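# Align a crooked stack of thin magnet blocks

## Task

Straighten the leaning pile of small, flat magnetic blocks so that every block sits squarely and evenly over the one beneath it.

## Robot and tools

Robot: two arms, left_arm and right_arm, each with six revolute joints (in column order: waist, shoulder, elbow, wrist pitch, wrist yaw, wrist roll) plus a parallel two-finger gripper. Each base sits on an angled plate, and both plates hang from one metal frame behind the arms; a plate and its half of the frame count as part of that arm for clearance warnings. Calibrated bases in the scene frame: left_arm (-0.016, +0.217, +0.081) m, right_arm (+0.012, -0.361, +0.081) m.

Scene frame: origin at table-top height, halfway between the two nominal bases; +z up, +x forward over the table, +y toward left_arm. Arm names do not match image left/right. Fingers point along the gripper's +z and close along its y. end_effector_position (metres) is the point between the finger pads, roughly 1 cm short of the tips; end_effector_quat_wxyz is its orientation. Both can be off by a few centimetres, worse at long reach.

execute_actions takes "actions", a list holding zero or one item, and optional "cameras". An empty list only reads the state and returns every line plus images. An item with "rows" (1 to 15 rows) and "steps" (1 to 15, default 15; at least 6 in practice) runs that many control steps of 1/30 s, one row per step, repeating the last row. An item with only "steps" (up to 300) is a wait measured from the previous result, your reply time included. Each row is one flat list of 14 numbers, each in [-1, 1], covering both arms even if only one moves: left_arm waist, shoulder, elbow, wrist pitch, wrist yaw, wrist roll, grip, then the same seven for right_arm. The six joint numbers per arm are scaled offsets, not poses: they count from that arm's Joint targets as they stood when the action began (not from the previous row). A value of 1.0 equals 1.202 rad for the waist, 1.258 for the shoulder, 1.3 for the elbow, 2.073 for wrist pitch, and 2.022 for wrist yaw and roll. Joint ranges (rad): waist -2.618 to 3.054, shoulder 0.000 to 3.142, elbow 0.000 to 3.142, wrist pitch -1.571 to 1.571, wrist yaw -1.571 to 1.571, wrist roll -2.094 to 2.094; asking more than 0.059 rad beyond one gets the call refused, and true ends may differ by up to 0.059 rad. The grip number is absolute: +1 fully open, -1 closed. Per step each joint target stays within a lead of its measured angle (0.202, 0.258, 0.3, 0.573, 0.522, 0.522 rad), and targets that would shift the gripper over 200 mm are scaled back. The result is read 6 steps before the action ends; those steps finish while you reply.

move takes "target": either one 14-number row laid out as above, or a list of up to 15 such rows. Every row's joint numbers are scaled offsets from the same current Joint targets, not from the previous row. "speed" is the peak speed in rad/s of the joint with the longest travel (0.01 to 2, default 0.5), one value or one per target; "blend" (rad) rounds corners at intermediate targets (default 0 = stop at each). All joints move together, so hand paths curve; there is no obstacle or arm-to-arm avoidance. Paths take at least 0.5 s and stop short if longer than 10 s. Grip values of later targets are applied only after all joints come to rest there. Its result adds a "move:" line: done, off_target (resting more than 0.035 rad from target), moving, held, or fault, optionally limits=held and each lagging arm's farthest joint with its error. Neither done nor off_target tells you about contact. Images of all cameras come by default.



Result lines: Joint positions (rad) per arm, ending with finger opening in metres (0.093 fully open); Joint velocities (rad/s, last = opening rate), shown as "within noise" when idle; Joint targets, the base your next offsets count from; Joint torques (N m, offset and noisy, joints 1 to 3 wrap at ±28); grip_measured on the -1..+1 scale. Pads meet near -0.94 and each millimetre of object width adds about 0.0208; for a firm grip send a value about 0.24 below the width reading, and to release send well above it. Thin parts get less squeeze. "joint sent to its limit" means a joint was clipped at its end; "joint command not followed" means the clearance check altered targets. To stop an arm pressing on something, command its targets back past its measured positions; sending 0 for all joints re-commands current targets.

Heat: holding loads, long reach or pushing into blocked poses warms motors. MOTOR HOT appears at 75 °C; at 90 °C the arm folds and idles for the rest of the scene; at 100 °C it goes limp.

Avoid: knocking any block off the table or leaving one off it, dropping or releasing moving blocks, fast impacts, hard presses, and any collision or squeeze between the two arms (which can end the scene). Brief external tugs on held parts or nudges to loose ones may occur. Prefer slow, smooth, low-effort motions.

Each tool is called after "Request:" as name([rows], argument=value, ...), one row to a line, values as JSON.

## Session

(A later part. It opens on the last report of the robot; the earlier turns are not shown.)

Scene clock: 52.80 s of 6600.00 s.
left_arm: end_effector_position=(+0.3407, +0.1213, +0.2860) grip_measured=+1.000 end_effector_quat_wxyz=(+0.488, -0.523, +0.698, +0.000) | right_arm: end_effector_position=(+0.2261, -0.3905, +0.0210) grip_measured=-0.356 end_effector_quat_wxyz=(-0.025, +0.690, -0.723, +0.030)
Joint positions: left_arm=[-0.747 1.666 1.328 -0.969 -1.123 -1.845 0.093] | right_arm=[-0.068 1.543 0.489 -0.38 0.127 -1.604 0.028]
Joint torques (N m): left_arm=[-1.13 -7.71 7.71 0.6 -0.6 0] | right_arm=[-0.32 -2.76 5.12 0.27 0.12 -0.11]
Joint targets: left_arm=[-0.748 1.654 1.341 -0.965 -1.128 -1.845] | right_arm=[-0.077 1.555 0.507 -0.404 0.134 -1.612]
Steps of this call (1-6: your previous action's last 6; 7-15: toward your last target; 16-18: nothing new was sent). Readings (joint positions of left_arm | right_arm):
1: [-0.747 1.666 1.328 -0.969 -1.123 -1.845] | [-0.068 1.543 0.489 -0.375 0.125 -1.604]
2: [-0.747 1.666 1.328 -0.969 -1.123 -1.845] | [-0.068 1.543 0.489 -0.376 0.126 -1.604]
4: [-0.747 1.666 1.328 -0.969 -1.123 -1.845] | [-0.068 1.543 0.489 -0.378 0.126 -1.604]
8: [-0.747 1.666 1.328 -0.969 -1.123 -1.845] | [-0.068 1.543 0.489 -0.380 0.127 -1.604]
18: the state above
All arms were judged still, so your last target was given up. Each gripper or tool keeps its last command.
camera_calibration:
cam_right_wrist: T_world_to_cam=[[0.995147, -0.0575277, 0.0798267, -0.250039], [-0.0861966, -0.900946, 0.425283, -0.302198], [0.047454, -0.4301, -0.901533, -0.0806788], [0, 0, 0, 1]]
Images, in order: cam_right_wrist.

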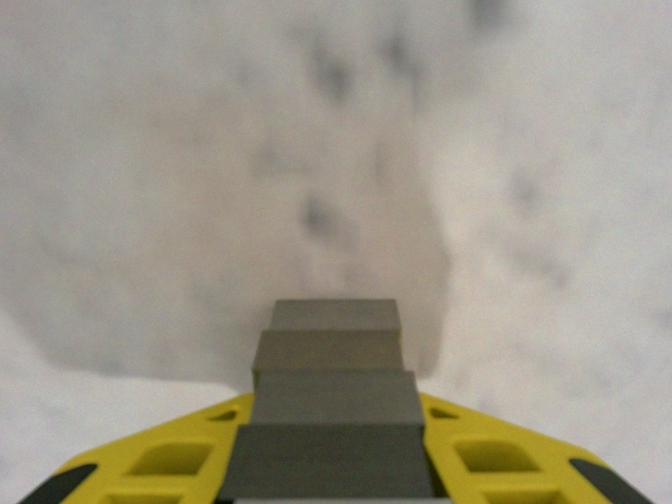

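Request:
execute_actions([
  {"rows":[[0,0,0,0,0,0,1,0,0,0,0,0,0,-0.37],[0,0,0,0,0,0,1,0,0,0,0,0,0,-0.38],[0,0,0,0,0,0,1,0,0,0,0,0,0,-0.39],[0,0,0,0,0,0,1,0,0,0,0,0,0,-0.40],[0,0,0,0,0,0,1,0,0,0,0,0,0,-0.41],[0,0,0,0,0,0,1,0,0,0,0,0,0,-0.42],[0,0,0,0,0,0,1,0,0,0,0,0,0,-0.43],[0,0,0,0,0,0,1,0,0,0,0,0,0,-0.44],[0,0,0,0,0,0,1,0,0,0,0,0,0,-0.45],[0,0,0,0,0,0,1,0,0,0,0,0,0,-0.46],[0,0,0,0,0,0,1,0,0,0,0,0,0,-0.47],[0,0,0,0,0,0,1,0,0,0,0,0,0,-0.48],[0,0,0,0,0,0,1,0,0,0,0,0,0,-0.49],[0,0,0,0,0,0,1,0,0,0,0,0,0,-0.50],[0,0,0,0,0,0,1,0,0,0,0,0,0,-0.51]],"steps":15},
])

Request:
wait(seconds=0.4, cameras=["cam_right_wrist"])

Request:
zoom_image(camera="cam_right_wrist", region=[180, 290, 490, 504])

Scene clock: 53.70 s of 6600.00 s.
Steps of this call (1-18: nothing new was sent; 19-27: this action's first 9). Readings (joint positions of left_arm | right_arm):
19: [-0.747 1.666 1.328 -0.969 -1.123 -1.845] | [-0.068 1.543 0.489 -0.380 0.127 -1.604]
20: [-0.747 1.666 1.328 -0.969 -1.123 -1.845] | [-0.068 1.543 0.489 -0.380 0.127 -1.604]
22: [-0.747 1.666 1.328 -0.969 -1.123 -1.845] | [-0.068 1.543 0.489 -0.380 0.127 -1.604]
26: [-0.747 1.666 1.328 -0.969 -1.123 -1.845] | [-0.068 1.543 0.489 -0.380 0.127 -1.604]
27: the state above

Scene clock: 54.30 s of 6600.00 s.
left_arm: end_effector_position=(+0.3407, +0.1213, +0.2860) grip_measured=+1.000 end_effector_quat_wxyz=(+0.488, -0.523, +0.698, +0.000) | right_arm: end_effector_position=(+0.2261, -0.3905, +0.0210) grip_measured=-0.498 end_effector_quat_wxyz=(-0.025, +0.690, -0.723, +0.030)
Joint positions: left_arm=[-0.747 1.666 1.328 -0.969 -1.123 -1.845 0.093] | right_arm=[-0.068 1.543 0.489 -0.38 0.127 -1.604 0.021]
Joint torques (N m): left_arm=[-1.05 -7.77 7.61 0.59 -0.62 0] | right_arm=[-0.29 -2.59 5.12 0.31 0.11 -0.12]
Joint targets: left_arm=[-0.748 1.654 1.341 -0.965 -1.128 -1.845] | right_arm=[-0.077 1.555 0.507 -0.404 0.134 -1.612]
Steps of this call (1-6: your previous action's last 6; 7-15: toward your last target; 16-18: nothing new was sent). Readings (joint positions of left_arm | right_arm):
1: [-0.747 1.666 1.328 -0.969 -1.123 -1.845] | [-0.068 1.543 0.489 -0.380 0.127 -1.604]
2: [-0.747 1.666 1.328 -0.969 -1.123 -1.845] | [-0.068 1.543 0.489 -0.380 0.127 -1.604]
4: [-0.747 1.666 1.328 -0.969 -1.123 -1.845] | [-0.068 1.543 0.489 -0.380 0.127 -1.604]
8: [-0.747 1.666 1.328 -0.969 -1.123 -1.845] | [-0.068 1.543 0.489 -0.380 0.127 -1.604]
18: the state above
All arms were judged still, so your last target was given up. Each gripper or tool keeps its last command.
camera_calibration:
cam_right_wrist: T_world_to_cam=[[0.995147, -0.0575277, 0.0798267, -0.250039], [-0.0861966, -0.900946, 0.425283, -0.302198], [0.047454, -0.4301, -0.901533, -0.0806788], [0, 0, 0, 1]]
Images, in order: cam_right_wrist.

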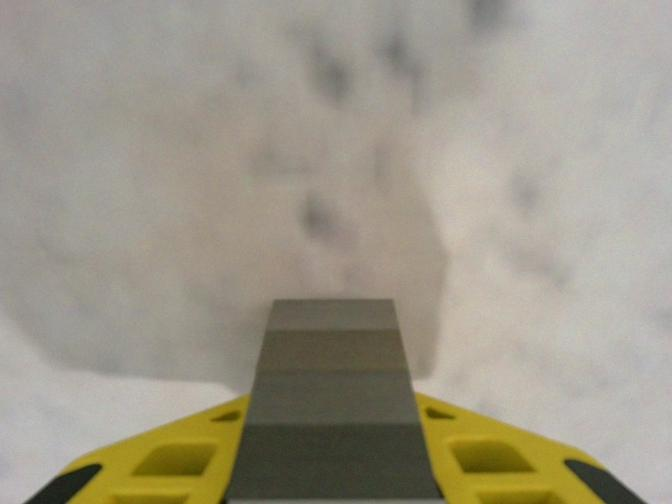

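Scaled by 1.626 from the camera's 672x504 image, which has a finer 960x720 frame.

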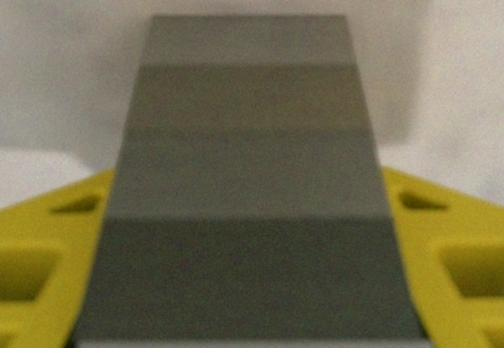

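Request:
zoom_image(camera="cam_right_wrist", region=[210, 290, 330, 504])

Request:
zoom_image(camera="cam_right_wrist", region=[340, 290, 460, 504])

Scaled by 2.355 from the camera's 672x504 image, which has a finer 960x720 frame.

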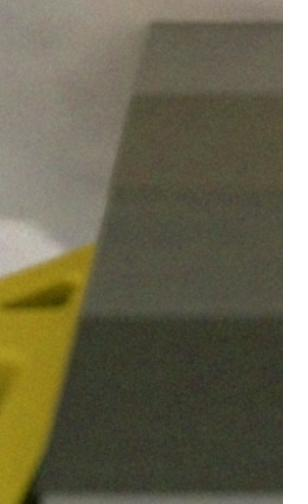

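Scaled by 2.355 from the camera's 672x504 image, which has a finer 960x720 frame.

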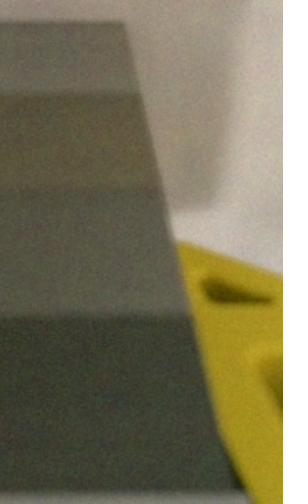

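Request:
execute_actions([
  {"rows":[[0,0,0,0,0,0,1,0,0,0,0,0,0,-0.495],[0,0,0,0,0,0,1,0,0,0,0,0,0,-0.48],[0,0,0,0,0,0,1,0,0,0,0,0,0,-0.465],[0,0,0,0,0,0,1,0,0,0,0,0,0,-0.45],[0,0,0,0,0,0,1,0,0,0,0,0,0,-0.435],[0,0,0,0,0,0,1,0,0,0,0,0,0,-0.42],[0,0,0,0,0,0,1,0,0,0,0,0,0,-0.405],[0,0,0,0,0,0,1,0,0,0,0,0,0,-0.39],[0,0,0,0,0,0,1,0,0,0,0,0,0,-0.375],[0,0,0,0,0,0,1,0,0,0,0,0,0,-0.36],[0,0,0,0,0,0,1,0,0,0,0,0,0,-0.34],[0,0,0,0,0,0,1,0,0,0,0,0,0,-0.31],[0,0,0,0,0,0,1,0,0,0,0,0,0,-0.27],[0,0,0,0,0,0,1,0,0,0,0,0,0,-0.22],[0,0,0,0,0,0,1,0,0,0,0,0,0,-0.15]],"steps":15},
])

Request:
execute_actions([
  {"rows":[[0,0,0,0,0,0,1,0,0,0,0,0,0,-0.09],[0,0,0,0,0,0,1,0,0,0,0,0,0,-0.03],[0,0,0,0,0,0,1,0,0,0,0,0,0,0.03],[0,0,0,0,0,0,1,0,0,0,0,0,0,0.09],[0,0,0,0,0,0,1,0,0,0,0,0,0,0.15],[0,0,0,0,0,0,1,0,0,0,0,0,0,0.21],[0,0,0,0,0,0,1,0,0,0,0,0,0,0.27],[0,0,0,0,0,0,1,0,0,0,0,0,0,0.33],[0,0,0,0,0,0,1,0,0,0,0,0,0,0.39],[0,0,0,0,0,0,1,0,0,0,0,0,0,0.45],[0,0,0,0,0,0,1,0,0,0,0,0,0,0.51],[0,0,0,0,0,0,1,0,0,0,0,0,0,0.57],[0,0,0,0,0,0,1,0,0,0,0,0,0,0.6]],"steps":13},
])

Request:
wait(seconds=0.5, cameras=["cam_right_wrist"])

Request:
zoom_image(camera="cam_right_wrist", region=[210, 290, 330, 504])

Request:
zoom_image(camera="cam_right_wrist", region=[340, 290, 460, 504])

Scene clock: 55.90 s of 6600.00 s.
Steps of this call (1-39: nothing new was sent; 40-48: this action's first 9). Readings (joint positions of left_arm | right_arm):
40: [-0.747 1.666 1.328 -0.969 -1.123 -1.845] | [-0.068 1.543 0.489 -0.380 0.127 -1.604]
41: [-0.747 1.666 1.328 -0.969 -1.123 -1.845] | [-0.068 1.543 0.489 -0.380 0.127 -1.604]
43: [-0.747 1.666 1.328 -0.969 -1.123 -1.845] | [-0.068 1.543 0.489 -0.380 0.127 -1.604]
47: [-0.747 1.666 1.328 -0.969 -1.123 -1.845] | [-0.068 1.543 0.489 -0.380 0.127 -1.604]
48: the state above

Scene clock: 56.33 s of 6600.00 s.
Steps of this call (1-6: your previous action's last 6; 7-13: this action's first 7). Readings (joint positions of left_arm | right_arm):
7: [-0.747 1.666 1.328 -0.969 -1.123 -1.845] | [-0.068 1.543 0.489 -0.380 0.127 -1.604]
8: [-0.747 1.666 1.328 -0.969 -1.123 -1.845] | [-0.068 1.543 0.489 -0.380 0.127 -1.604]
10: [-0.747 1.666 1.328 -0.969 -1.123 -1.845] | [-0.068 1.543 0.489 -0.380 0.127 -1.604]
13: the state above

Scene clock: 57.03 s of 6600.00 s.
left_arm: end_effector_position=(+0.3407, +0.1213, +0.2860) grip_measured=+1.000 end_effector_quat_wxyz=(+0.488, -0.523, +0.698, +0.000) | right_arm: end_effector_position=(+0.2261, -0.3905, +0.0210) grip_measured=+0.598 end_effector_quat_wxyz=(-0.025, +0.690, -0.723, +0.030)
Joint positions: left_arm=[-0.747 1.666 1.328 -0.969 -1.123 -1.845 0.093] | right_arm=[-0.068 1.543 0.489 -0.38 0.127 -1.604 0.074]
Joint torques (N m): left_arm=[-1.11 -7.8 7.66 0.61 -0.6 0.01] | right_arm=[-0.28 -2.62 5.23 0.28 0.11 -0.09]
Joint targets: left_arm=[-0.748 1.654 1.341 -0.965 -1.128 -1.845] | right_arm=[-0.077 1.555 0.507 -0.404 0.134 -1.612]
Steps of this call (1-6: your previous action's last 6; 7-15: toward your last target; 16-21: nothing new was sent). Readings (joint positions of left_arm | right_arm):
1: [-0.747 1.666 1.328 -0.969 -1.123 -1.845] | [-0.068 1.543 0.489 -0.380 0.127 -1.604]
2: [-0.747 1.666 1.328 -0.969 -1.123 -1.845] | [-0.068 1.543 0.489 -0.380 0.127 -1.604]
4: [-0.747 1.666 1.328 -0.969 -1.123 -1.845] | [-0.068 1.543 0.489 -0.380 0.127 -1.604]
8: [-0.747 1.666 1.328 -0.969 -1.123 -1.845] | [-0.068 1.543 0.489 -0.380 0.127 -1.604]
21: the state above
All arms were judged still, so your last target was given up. Each gripper or tool keeps its last command.
camera_calibration:
cam_right_wrist: T_world_to_cam=[[0.995147, -0.0575277, 0.0798267, -0.250039], [-0.0861966, -0.900946, 0.425283, -0.302198], [0.047454, -0.4301, -0.901533, -0.0806788], [0, 0, 0, 1]]
Images, in order: cam_right_wrist.

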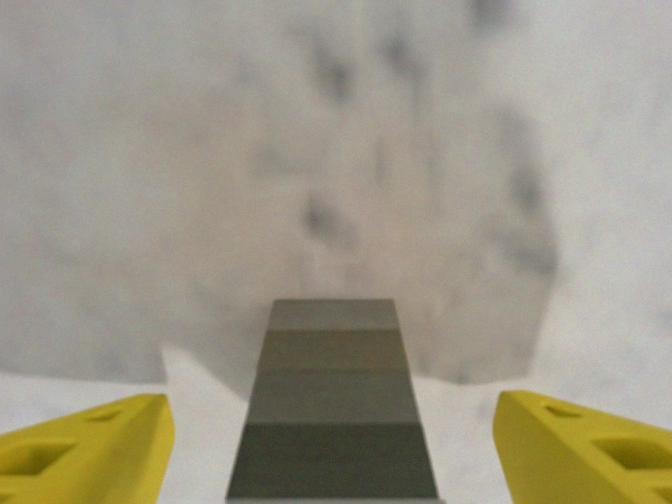

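Scaled by 2.355 from the camera's 672x504 image, which has a finer 960x720 frame.

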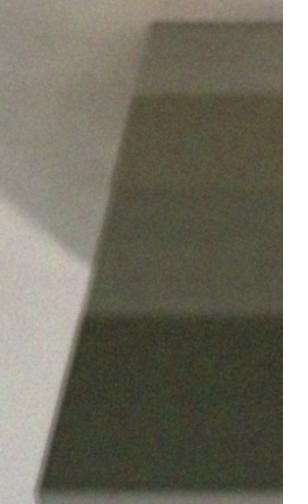

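Scaled by 2.355 from the camera's 672x504 image, which has a finer 960x720 frame.

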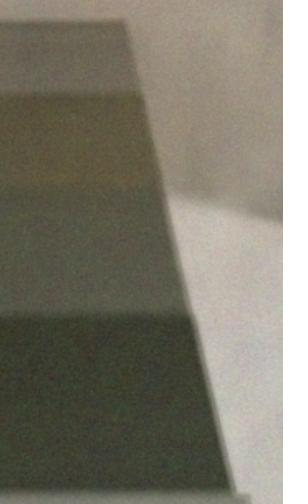

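Request:
move(target=[0,0,0,0,0,0,1,0,0,0,0,0,0.785,0.6], speed=1.0, cameras=["cam_right_wrist"])

Request:
zoom_image(camera="cam_right_wrist", region=[180, 310, 340, 504])

Request:
zoom_image(camera="cam_right_wrist", region=[330, 310, 490, 504])

Scene clock: 60.07 s of 6600.00 s.
left_arm: end_effector_position=(+0.3407, +0.1213, +0.2860) grip_measured=+1.000 end_effector_quat_wxyz=(+0.488, -0.523, +0.698, +0.000) | right_arm: end_effector_position=(+0.2261, -0.3905, +0.0210) grip_measured=+0.598 end_effector_quat_wxyz=(+0.039, +0.024, +0.999, -0.003)
Joint positions: left_arm=[-0.747 1.666 1.328 -0.969 -1.123 -1.845 0.093] | right_arm=[-0.068 1.543 0.489 -0.38 0.127 -0.033 0.074]
Joint torques (N m): left_arm=[-1.07 -7.79 7.76 0.59 -0.6 0.02] | right_arm=[-0.4 -2.73 5.07 0.36 0.2 0.07]
Joint targets: left_arm=[-0.748 1.654 1.341 -0.965 -1.128 -1.845] | right_arm=[-0.077 1.555 0.507 -0.404 0.134 -0.025]
Kept back: nothing.
move: done
camera_calibration:
cam_right_wrist: T_world_to_cam=[[-0.0583247, -0.998278, 0.00624027, -0.377706], [-0.93449, 0.0567947, 0.351428, 0.265107], [-0.351178, 0.0146655, -0.936194, 0.183841], [0, 0, 0, 1]]
Images, in order: cam_right_wrist.

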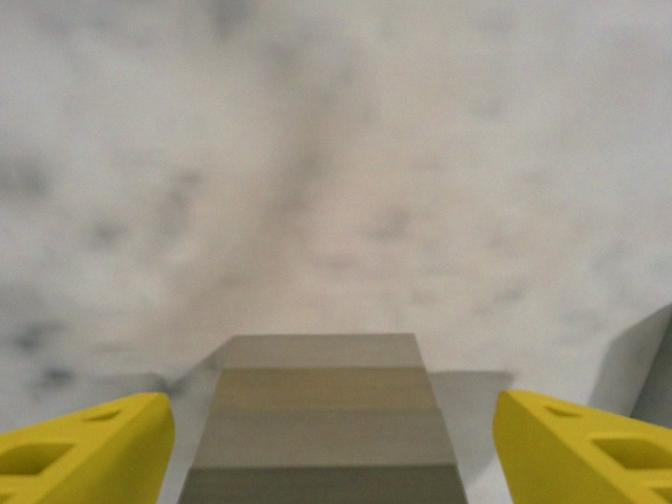

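Scaled by 2.598 from the camera's 672x504 image, which has a finer 960x720 frame.

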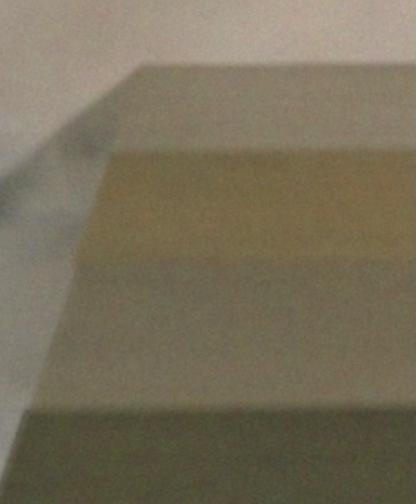

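Scaled by 2.598 from the camera's 672x504 image, which has a finer 960x720 frame.

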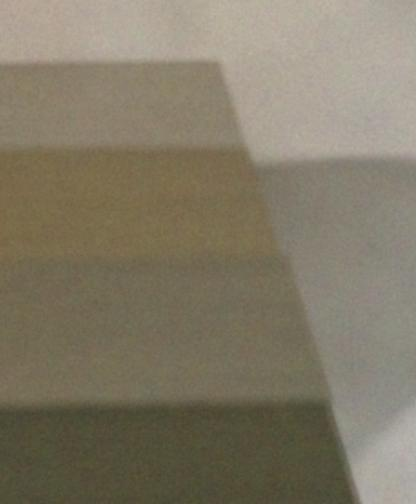

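Request:
zoom_image(camera="cam_right_wrist", region=[400, 320, 480, 504])

Request:
zoom_image(camera="cam_right_wrist", region=[170, 320, 250, 504])

Scaled by 2.739 from the camera's 672x504 image, which has a finer 960x720 frame.

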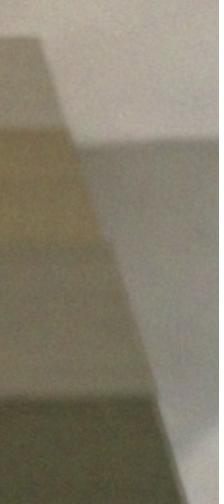

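Scaled by 2.739 from the camera's 672x504 image, which has a finer 960x720 frame.

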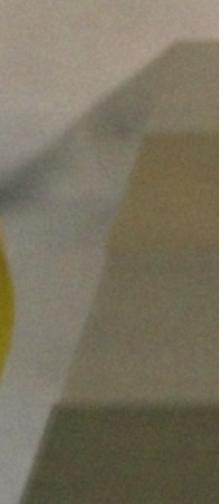

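Request:
move(target=[0,0,0,0,0,0,1,0.0699,-0.2448,0.1762,-0.2441,0,0,0.6], speed=0.4, cameras=["all"])

Request:
zoom_image(camera="cam_right_wrist", region=[200, 250, 480, 504])

Request:
zoom_image(camera="cam_head_left", region=[440, 200, 560, 290])

Request:
zoom_image(camera="cam_head_right", region=[450, 190, 570, 280])

Scene clock: 63.93 s of 6600.00 s.
left_arm: end_effector_position=(+0.3407, +0.1213, +0.2860) grip_measured=+1.000 end_effector_quat_wxyz=(+0.488, -0.523, +0.698, +0.000) | right_arm: end_effector_position=(+0.2291, -0.3884, +0.1170) grip_measured=+0.598 end_effector_quat_wxyz=(+0.048, -0.008, +0.999, +0.000)
Joint positions: left_arm=[-0.747 1.666 1.328 -0.969 -1.123 -1.845 0.093] | right_arm=[-0.002 1.26 0.713 -0.876 0.127 -0.033 0.074]
Joint torques (N m): left_arm=[-1.09 -7.77 7.64 0.61 -0.61 0] | right_arm=[1.4 -4.05 7.09 0.31 0.17 0.03]
Joint targets: left_arm=[-0.748 1.654 1.341 -0.965 -1.128 -1.845] | right_arm=[0.007 1.247 0.736 -0.910 0.134 -0.025]
Kept back: nothing.
move: done
camera_calibration:
cam_left_wrist: T_world_to_cam=[[0.715752, -0.438934, 0.543173, -0.349319], [-0.231089, -0.882835, -0.408902, 0.344898], [0.659013, 0.167151, -0.733323, 0.0485359], [0, 0, 0, 1]]
cam_right_wrist: T_world_to_cam=[[0.00487783, -0.999984, 0.00279126, -0.390728], [-0.942561, -0.00366539, 0.334014, 0.214514], [-0.333999, -0.00426019, -0.942564, 0.264207], [0, 0, 0, 1]]

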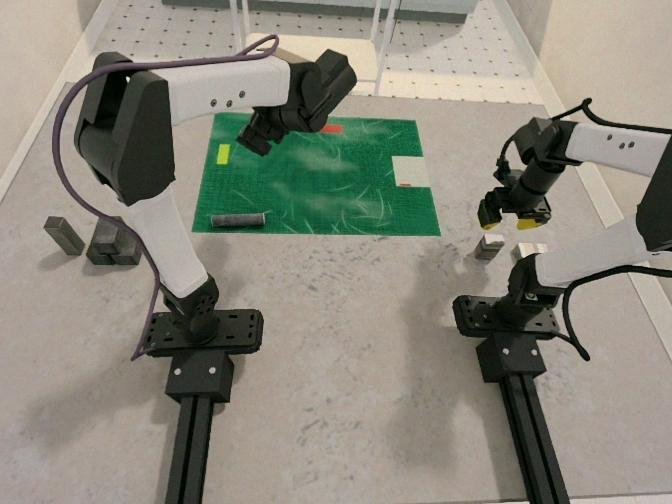

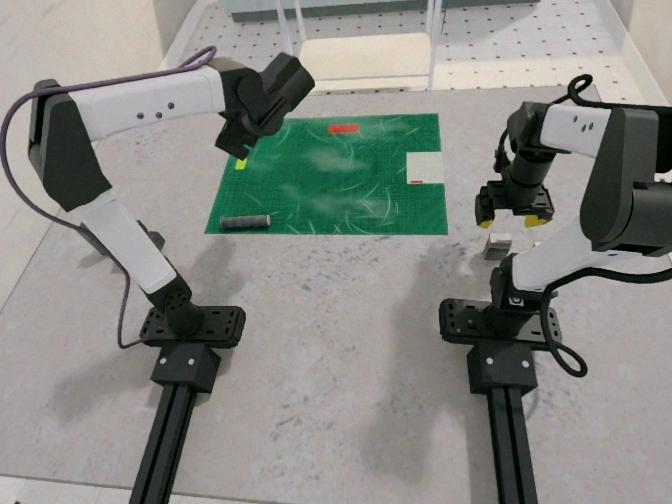

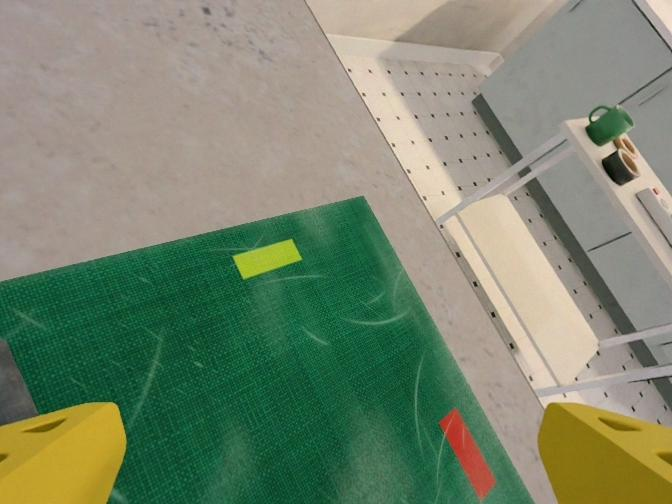

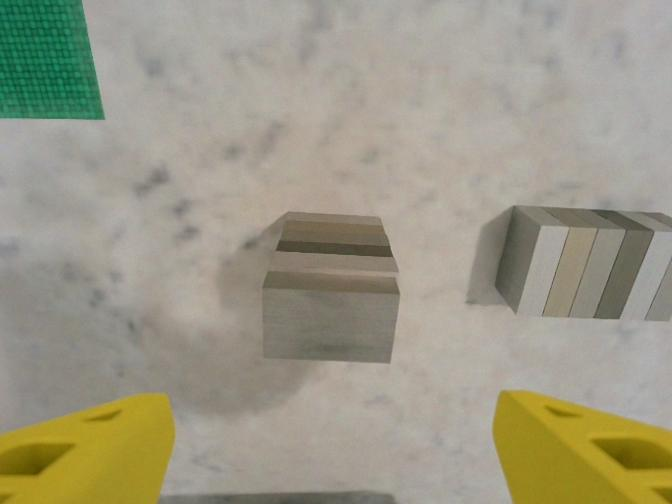

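Scaled by 1.800 from the camera's 672x504 image, which has a finer 960x720 frame.

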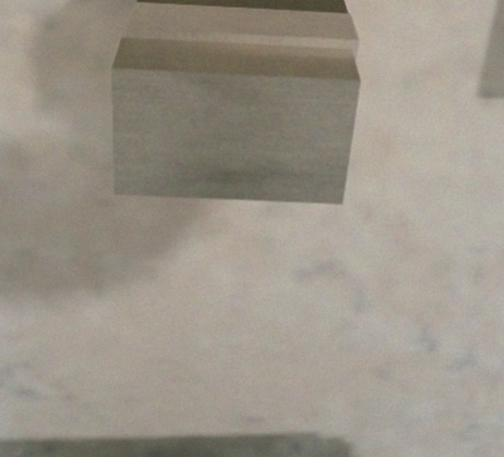

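Scaled by 4.200 from the camera's 672x504 image, which has a finer 960x720 frame.

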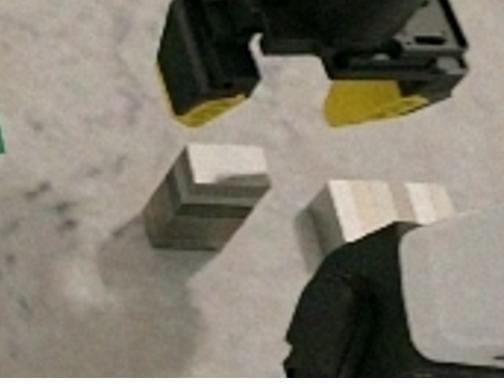

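Scaled by 4.200 from the camera's 672x504 image, which has a finer 960x720 frame.

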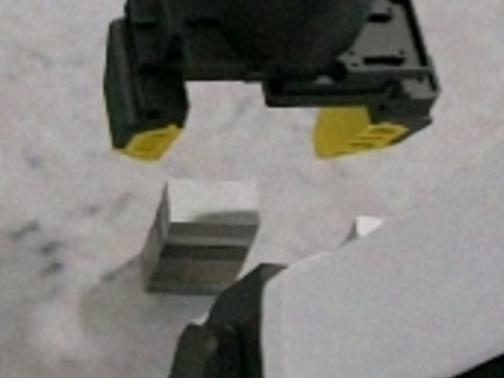

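Request:
zoom_image(camera="cam_right_wrist", region=[250, 200, 420, 370])

Scaled by 2.965 from the camera's 672x504 image, which has a finer 960x720 frame.

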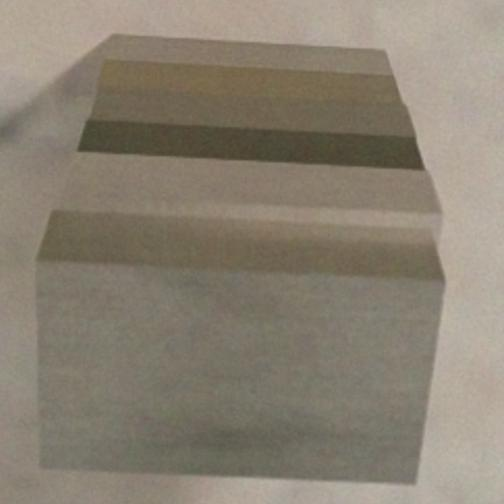

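Request:
zoom_image(camera="cam_right_wrist", region=[255, 240, 335, 310])

Request:
zoom_image(camera="cam_right_wrist", region=[325, 240, 405, 310])

Request:
zoom_image(camera="cam_head_left", region=[464, 226, 514, 266])

Request:
zoom_image(camera="cam_head_right", region=[474, 226, 524, 266])

Scaled by 6.300 from the camera's 672x504 image, which has a finer 960x720 frame.

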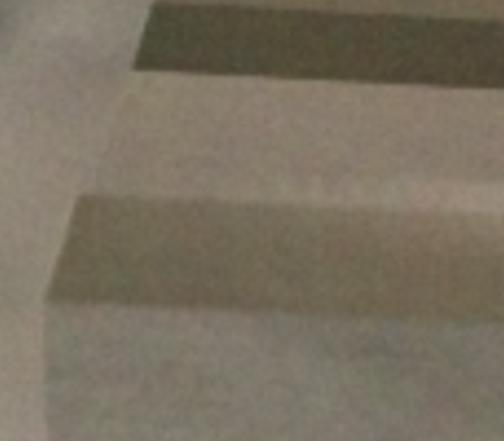

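Scaled by 6.300 from the camera's 672x504 image, which has a finer 960x720 frame.

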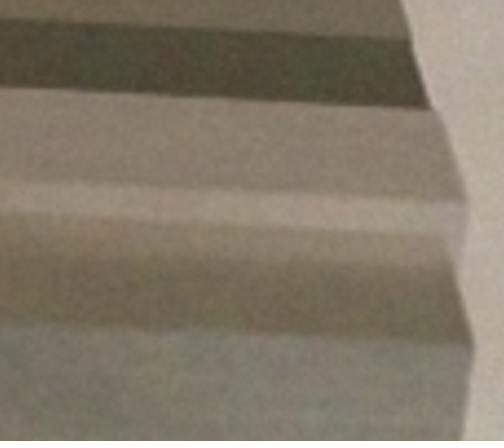

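Scaled by 10.080 from the camera's 672x504 image, which has a finer 960x720 frame.

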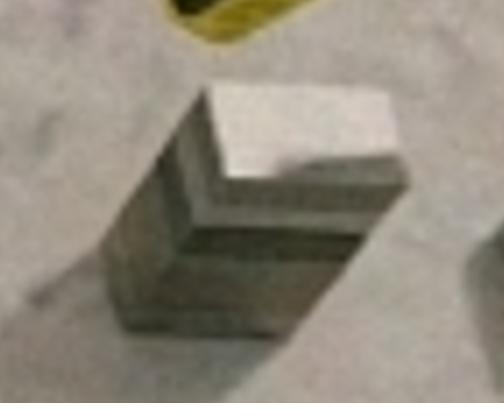

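Scaled by 10.080 from the camera's 672x504 image, which has a finer 960x720 frame.

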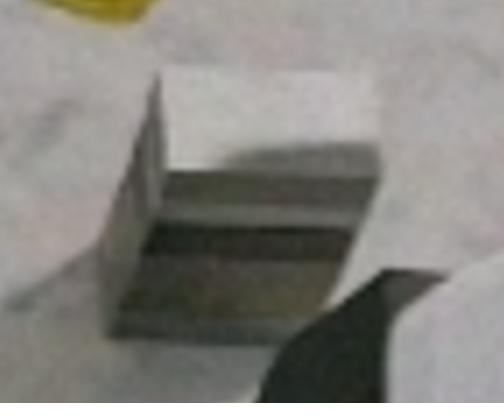

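Request:
move(target=[0,0,0,0,0,0,1,-0.0553,0.1804,-0.1692,0.2021,0,0,0.6], speed=0.3, cameras=["all"])

Request:
zoom_image(camera="cam_right_wrist", region=[180, 270, 490, 504])

Request:
zoom_image(camera="cam_head_left", region=[464, 206, 534, 266])

Request:
zoom_image(camera="cam_head_right", region=[464, 206, 544, 276])

Scene clock: 69.97 s of 6600.00 s.
left_arm: end_effector_position=(+0.3407, +0.1213, +0.2860) grip_measured=+1.000 end_effector_quat_wxyz=(+0.488, -0.523, +0.698, +0.000) | right_arm: end_effector_position=(+0.2272, -0.3893, +0.0415) grip_measured=+0.598 end_effector_quat_wxyz=(+0.040, +0.015, +0.999, -0.003)
Joint positions: left_arm=[-0.747 1.666 1.328 -0.969 -1.123 -1.845 0.093] | right_arm=[-0.051 1.463 0.527 -0.498 0.127 -0.033 0.074]
Joint torques (N m): left_arm=[-1.24 -7.79 7.66 0.59 -0.58 -0.03] | right_arm=[-0.38 -2.59 3.37 0.84 0.22 0.04]
Joint targets: left_arm=[-0.748 1.654 1.341 -0.965 -1.128 -1.845] | right_arm=[-0.060 1.475 0.516 -0.491 0.134 -0.025]
Kept back: nothing.
move: done
camera_calibration:
cam_left_wrist: T_world_to_cam=[[0.715752, -0.438934, 0.543173, -0.349319], [-0.231089, -0.882835, -0.408902, 0.344898], [0.659013, 0.167151, -0.733323, 0.0485359], [0, 0, 0, 1]]
cam_right_wrist: T_world_to_cam=[[-0.0417365, -0.999115, 0.00520026, -0.380609], [-0.936089, 0.0409221, 0.349376, 0.253146], [-0.349279, 0.0097138, -0.936968, 0.201172], [0, 0, 0, 1]]

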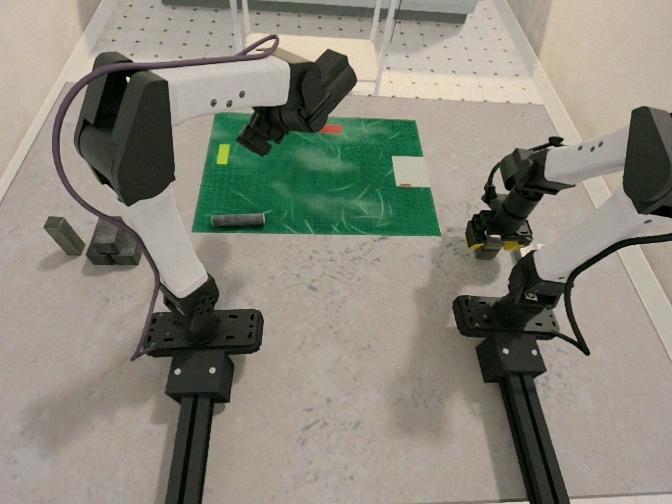

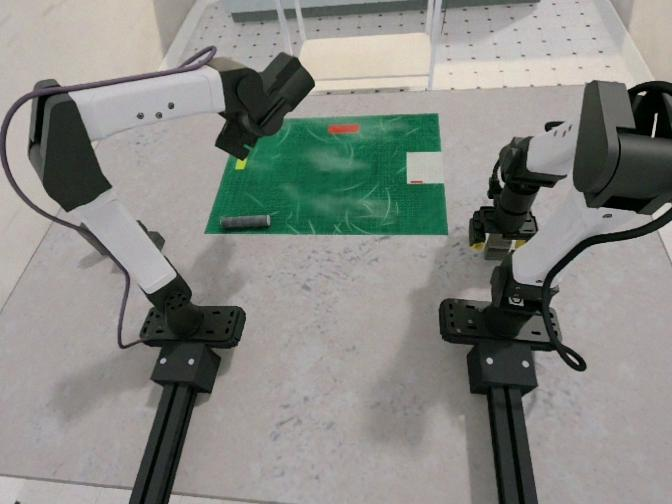

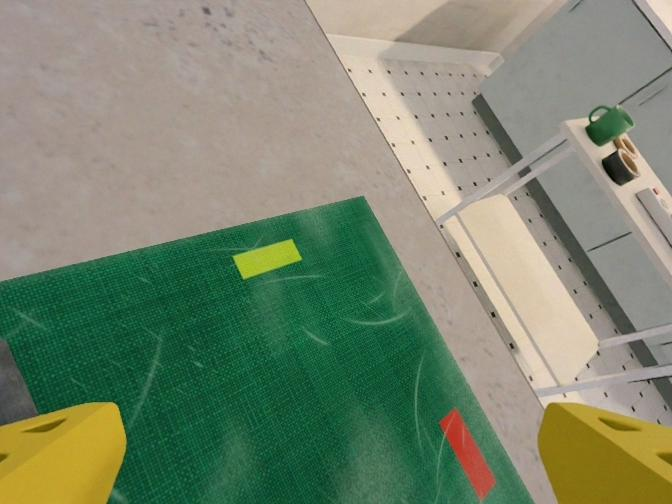

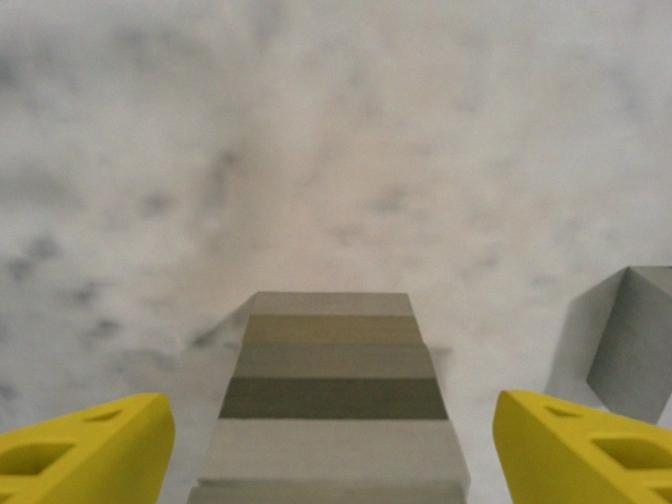

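Scaled by 1.626 from the camera's 672x504 image, which has a finer 960x720 frame.

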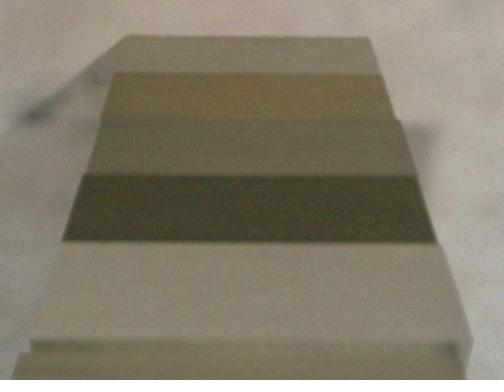

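Scaled by 7.200 from the camera's 672x504 image, which has a finer 960x720 frame.

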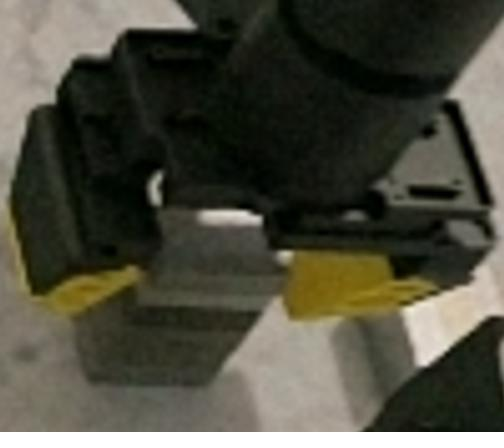

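Scaled by 6.300 from the camera's 672x504 image, which has a finer 960x720 frame.

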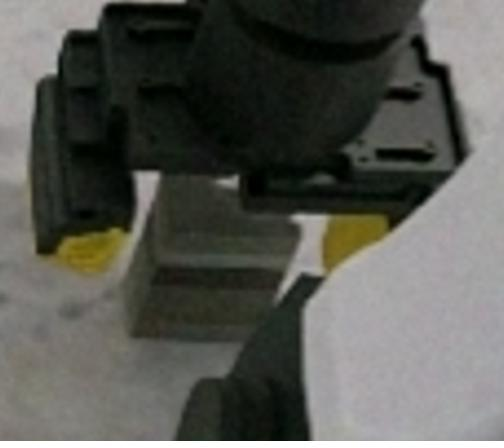

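Request:
execute_actions([
  {"rows":[[0,0,0,0,0,0,1,0,0,0,0,0,0,0.55],[0,0,0,0,0,0,1,0,0,0,0,0,0,0.5],[0,0,0,0,0,0,1,0,0,0,0,0,0,0.45],[0,0,0,0,0,0,1,0,0,0,0,0,0,0.40],[0,0,0,0,0,0,1,0,0,0,0,0,0,0.35],[0,0,0,0,0,0,1,0,0,0,0,0,0,0.30],[0,0,0,0,0,0,1,0,0,0,0,0,0,0.25],[0,0,0,0,0,0,1,0,0,0,0,0,0,0.2],[0,0,0,0,0,0,1,0,0,0,0,0,0,0.15],[0,0,0,0,0,0,1,0,0,0,0,0,0,0.11],[0,0,0,0,0,0,1,0,0,0,0,0,0,0.08],[0,0,0,0,0,0,1,0,0,0,0,0,0,0.05],[0,0,0,0,0,0,1,0,0,0,0,0,0,0.03],[0,0,0,0,0,0,1,0,0,0,0,0,0,0.01],[0,0,0,0,0,0,1,0,0,0,0,0,0,-0.01]],"steps":15},
])

Request:
execute_actions([
  {"rows":[[0,0,0,0,0,0,1,0,0,0,0,0,0,-0.022],[0,0,0,0,0,0,1,0,0,0,0,0,0,-0.034],[0,0,0,0,0,0,1,0,0,0,0,0,0,-0.046],[0,0,0,0,0,0,1,0,0,0,0,0,0,-0.058],[0,0,0,0,0,0,1,0,0,0,0,0,0,-0.07],[0,0,0,0,0,0,1,0,0,0,0,0,0,-0.082],[0,0,0,0,0,0,1,0,0,0,0,0,0,-0.094],[0,0,0,0,0,0,1,0,0,0,0,0,0,-0.106],[0,0,0,0,0,0,1,0,0,0,0,0,0,-0.118],[0,0,0,0,0,0,1,0,0,0,0,0,0,-0.13],[0,0,0,0,0,0,1,0,0,0,0,0,0,-0.142],[0,0,0,0,0,0,1,0,0,0,0,0,0,-0.154],[0,0,0,0,0,0,1,0,0,0,0,0,0,-0.166],[0,0,0,0,0,0,1,0,0,0,0,0,0,-0.178],[0,0,0,0,0,0,1,0,0,0,0,0,0,-0.19]],"steps":15},
])

Request:
execute_actions([
  {"rows":[[0,0,0,0,0,0,1,0,0,0,0,0,0,-0.205],[0,0,0,0,0,0,1,0,0,0,0,0,0,-0.22],[0,0,0,0,0,0,1,0,0,0,0,0,0,-0.235],[0,0,0,0,0,0,1,0,0,0,0,0,0,-0.25]],"steps":6},
])

Request:
wait(seconds=0.5, cameras=["cam_right_wrist"])

Request:
zoom_image(camera="cam_right_wrist", region=[180, 270, 490, 504])

Scene clock: 71.03 s of 6600.00 s.
Steps of this call (1-23: nothing new was sent; 24-32: this action's first 9). Readings (joint positions of left_arm | right_arm):
24: [-0.747 1.666 1.328 -0.969 -1.123 -1.845] | [-0.051 1.463 0.527 -0.497 0.127 -0.033]
25: [-0.747 1.666 1.328 -0.969 -1.123 -1.845] | [-0.051 1.463 0.527 -0.497 0.127 -0.033]
27: [-0.747 1.666 1.328 -0.969 -1.123 -1.845] | [-0.051 1.463 0.527 -0.497 0.127 -0.033]
31: [-0.747 1.666 1.328 -0.969 -1.123 -1.845] | [-0.051 1.463 0.527 -0.497 0.127 -0.033]
32: the state above

Scene clock: 71.53 s of 6600.00 s.
Steps of this call (1-6: your previous action's last 6; 7-15: this action's first 9). Readings (joint positions of left_arm | right_arm):
7: [-0.747 1.666 1.328 -0.969 -1.123 -1.845] | [-0.051 1.463 0.527 -0.497 0.127 -0.033]
8: [-0.747 1.666 1.328 -0.969 -1.123 -1.845] | [-0.051 1.463 0.527 -0.497 0.127 -0.033]
10: [-0.747 1.666 1.328 -0.969 -1.123 -1.845] | [-0.051 1.463 0.527 -0.497 0.127 -0.032]
14: [-0.747 1.666 1.328 -0.969 -1.123 -1.845] | [-0.051 1.463 0.527 -0.497 0.127 -0.032]
15: the state above

Scene clock: 71.73 s of 6600.00 s.
Kept back: the last 6 steps of this action.
Steps of this call (1-6: your previous action's last 6). Readings (joint positions of left_arm | right_arm):
1: [-0.747 1.666 1.328 -0.969 -1.123 -1.845] | [-0.051 1.463 0.527 -0.497 0.127 -0.032]
2: [-0.747 1.666 1.328 -0.969 -1.123 -1.845] | [-0.051 1.463 0.527 -0.497 0.127 -0.032]
4: [-0.747 1.666 1.328 -0.969 -1.123 -1.845] | [-0.051 1.463 0.527 -0.497 0.127 -0.032]
6: the state above

Scene clock: 72.43 s of 6600.00 s.
left_arm: end_effector_position=(+0.3407, +0.1213, +0.2860) grip_measured=+1.000 end_effector_quat_wxyz=(+0.488, -0.523, +0.698, +0.000) | right_arm: end_effector_position=(+0.2276, -0.3893, +0.0416) grip_measured=-0.183 end_effector_quat_wxyz=(+0.041, +0.016, +0.999, -0.003)
Joint positions: left_arm=[-0.747 1.666 1.328 -0.969 -1.123 -1.845 0.093] | right_arm=[-0.051 1.463 0.527 -0.497 0.127 -0.032 0.036]
Joint torques (N m): left_arm=[-1.09 -7.82 7.69 0.6 -0.59 -0.01] | right_arm=[-0.24 -2.55 3.22 0.74 0.19 0.02]
Joint targets: left_arm=[-0.748 1.654 1.341 -0.965 -1.128 -1.845] | right_arm=[-0.060 1.475 0.516 -0.491 0.134 -0.025]
Steps of this call (1-6: your previous action's last 6; 7-15: toward your last target; 16-21: nothing new was sent). Readings (joint positions of left_arm | right_arm):
1: [-0.747 1.666 1.328 -0.969 -1.123 -1.845] | [-0.051 1.463 0.527 -0.497 0.127 -0.032]
2: [-0.747 1.666 1.328 -0.969 -1.123 -1.845] | [-0.051 1.463 0.527 -0.497 0.127 -0.032]
4: [-0.747 1.666 1.328 -0.969 -1.123 -1.845] | [-0.051 1.463 0.527 -0.497 0.127 -0.032]
8: [-0.747 1.666 1.328 -0.969 -1.123 -1.845] | [-0.051 1.463 0.527 -0.497 0.127 -0.032]
21: the state above
All arms were judged still, so your last target was given up. Each gripper or tool keeps its last command.
camera_calibration:
cam_right_wrist: T_world_to_cam=[[-0.0423147, -0.999091, 0.00518611, -0.380475], [-0.936593, 0.0414739, 0.347956, 0.253868], [-0.347855, 0.00986636, -0.937497, 0.201085], [0, 0, 0, 1]]
Images, in order: cam_right_wrist.

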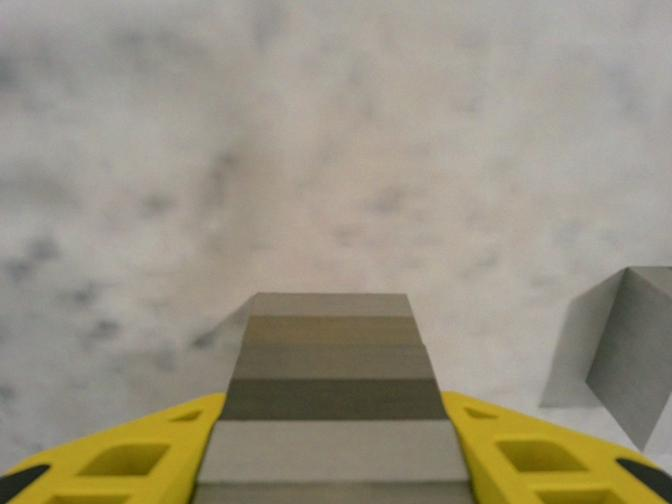

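Scaled by 1.626 from the camera's 672x504 image, which has a finer 960x720 frame.

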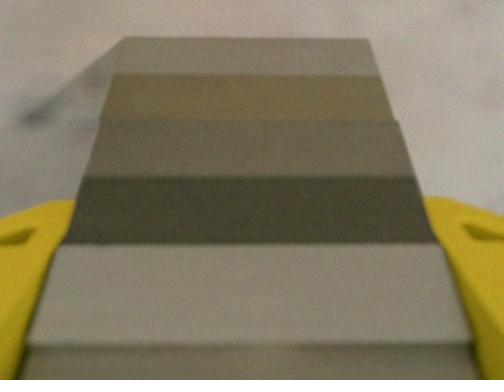

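Request:
zoom_image(camera="cam_right_wrist", region=[180, 384, 300, 504])

Request:
zoom_image(camera="cam_right_wrist", region=[370, 384, 490, 504])

Request:
zoom_image(camera="cam_right_wrist", region=[220, 280, 340, 400])

Request:
zoom_image(camera="cam_right_wrist", region=[330, 280, 450, 400])

Scaled by 4.200 from the camera's 672x504 image, which has a finer 960x720 frame.

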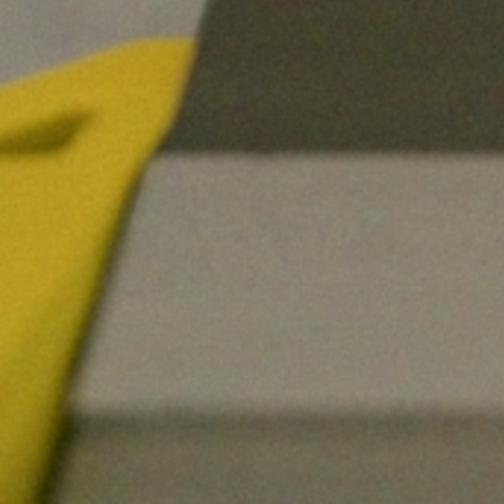

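Scaled by 4.200 from the camera's 672x504 image, which has a finer 960x720 frame.

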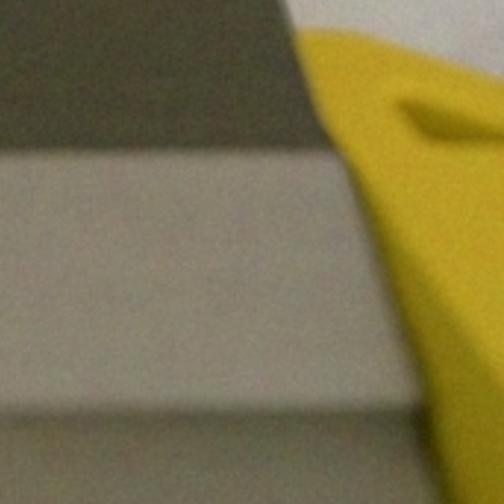

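Scaled by 4.200 from the camera's 672x504 image, which has a finer 960x720 frame.

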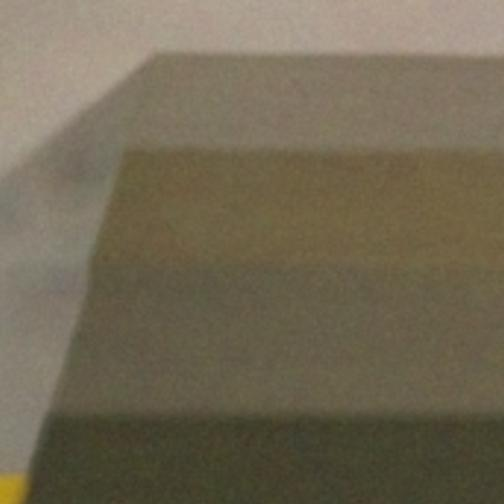

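Scaled by 4.200 from the camera's 672x504 image, which has a finer 960x720 frame.

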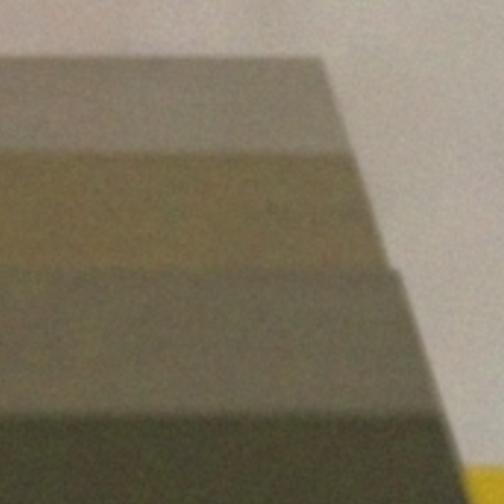

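Request:
execute_actions([
  {"rows":[[0,0,0,0,0,0,1,0,0,0,0,0,0,-0.235],[0,0,0,0,0,0,1,0,0,0,0,0,0,-0.22],[0,0,0,0,0,0,1,0,0,0,0,0,0,-0.205],[0,0,0,0,0,0,1,0,0,0,0,0,0,-0.19],[0,0,0,0,0,0,1,0,0,0,0,0,0,-0.175],[0,0,0,0,0,0,1,0,0,0,0,0,0,-0.16],[0,0,0,0,0,0,1,0,0,0,0,0,0,-0.145],[0,0,0,0,0,0,1,0,0,0,0,0,0,-0.13],[0,0,0,0,0,0,1,0,0,0,0,0,0,-0.115],[0,0,0,0,0,0,1,0,0,0,0,0,0,-0.1],[0,0,0,0,0,0,1,0,0,0,0,0,0,-0.085],[0,0,0,0,0,0,1,0,0,0,0,0,0,-0.06],[0,0,0,0,0,0,1,0,0,0,0,0,0,-0.03],[0,0,0,0,0,0,1,0,0,0,0,0,0,0.01],[0,0,0,0,0,0,1,0,0,0,0,0,0,0.06]],"steps":15},
])

Request:
execute_actions([
  {"rows":[[0,0,0,0,0,0,1,0,0,0,0,0,0,0.12],[0,0,0,0,0,0,1,0,0,0,0,0,0,0.18],[0,0,0,0,0,0,1,0,0,0,0,0,0,0.24],[0,0,0,0,0,0,1,0,0,0,0,0,0,0.3],[0,0,0,0,0,0,1,0,0,0,0,0,0,0.36],[0,0,0,0,0,0,1,0,0,0,0,0,0,0.42],[0,0,0,0,0,0,1,0,0,0,0,0,0,0.48],[0,0,0,0,0,0,1,0,0,0,0,0,0,0.54],[0,0,0,0,0,0,1,0,0,0,0,0,0,0.6]],"steps":10},
])

Request:
move(target=[0,0,0,0,0,0,1,0,0,0,0,0,-0.785,0.6], speed=1.0, cameras=["cam_right_wrist", "cam_head_left"])

Request:
zoom_image(camera="cam_right_wrist", region=[180, 250, 490, 504])

Scene clock: 74.43 s of 6600.00 s.
Steps of this call (1-51: nothing new was sent; 52-60: this action's first 9). Readings (joint positions of left_arm | right_arm):
52: [-0.747 1.666 1.328 -0.969 -1.123 -1.845] | [-0.051 1.463 0.527 -0.497 0.127 -0.032]
53: [-0.747 1.666 1.328 -0.969 -1.123 -1.845] | [-0.051 1.463 0.527 -0.497 0.127 -0.032]
55: [-0.747 1.666 1.328 -0.969 -1.123 -1.845] | [-0.051 1.463 0.527 -0.497 0.127 -0.032]
59: [-0.747 1.666 1.328 -0.969 -1.123 -1.845] | [-0.051 1.463 0.527 -0.497 0.127 -0.032]
60: the state above

Scene clock: 74.77 s of 6600.00 s.
Steps of this call (1-6: your previous action's last 6; 7-10: this action's first 4). Readings (joint positions of left_arm | right_arm):
7: [-0.747 1.666 1.328 -0.969 -1.123 -1.845] | [-0.051 1.463 0.527 -0.497 0.127 -0.032]
8: [-0.747 1.666 1.328 -0.969 -1.123 -1.845] | [-0.051 1.463 0.527 -0.497 0.127 -0.032]
10: the state above

Scene clock: 77.70 s of 6600.00 s.
left_arm: end_effector_position=(+0.3407, +0.1213, +0.2860) grip_measured=+1.000 end_effector_quat_wxyz=(+0.488, -0.523, +0.698, +0.000) | right_arm: end_effector_position=(+0.2277, -0.3893, +0.0416) grip_measured=+0.598 end_effector_quat_wxyz=(-0.027, +0.695, -0.718, +0.031)
Joint positions: left_arm=[-0.747 1.666 1.328 -0.969 -1.123 -1.845 0.093] | right_arm=[-0.051 1.463 0.527 -0.496 0.127 -1.603 0.074]
Joint torques (N m): left_arm=[-1.1 -7.76 7.58 0.61 -0.6 -0.01] | right_arm=[-0.35 -2.66 3.15 0.64 0.11 -0.1]
Joint targets: left_arm=[-0.748 1.654 1.341 -0.965 -1.128 -1.845] | right_arm=[-0.060 1.475 0.516 -0.491 0.134 -1.612]
Kept back: nothing.
move: done
camera_calibration:
cam_right_wrist: T_world_to_cam=[[0.995587, -0.0420467, 0.0839021, -0.247458], [-0.0738643, -0.902568, 0.424164, -0.313157], [0.0578926, -0.42849, -0.90169, -0.0633961], [0, 0, 0, 1]]
Images, in order: cam_head_left, cam_right_wrist.

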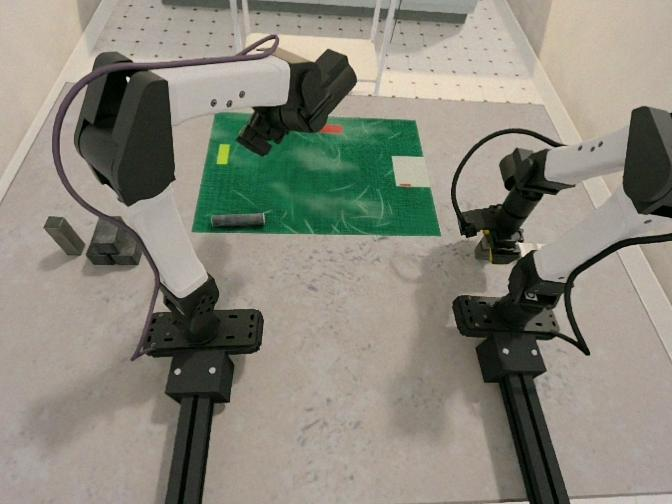

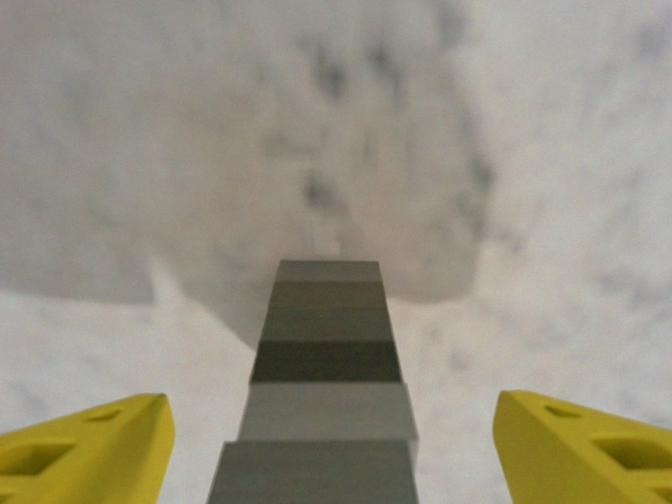

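Scaled by 1.626 from the camera's 672x504 image, which has a finer 960x720 frame.

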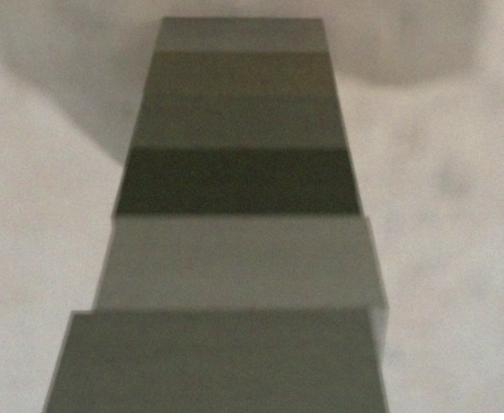

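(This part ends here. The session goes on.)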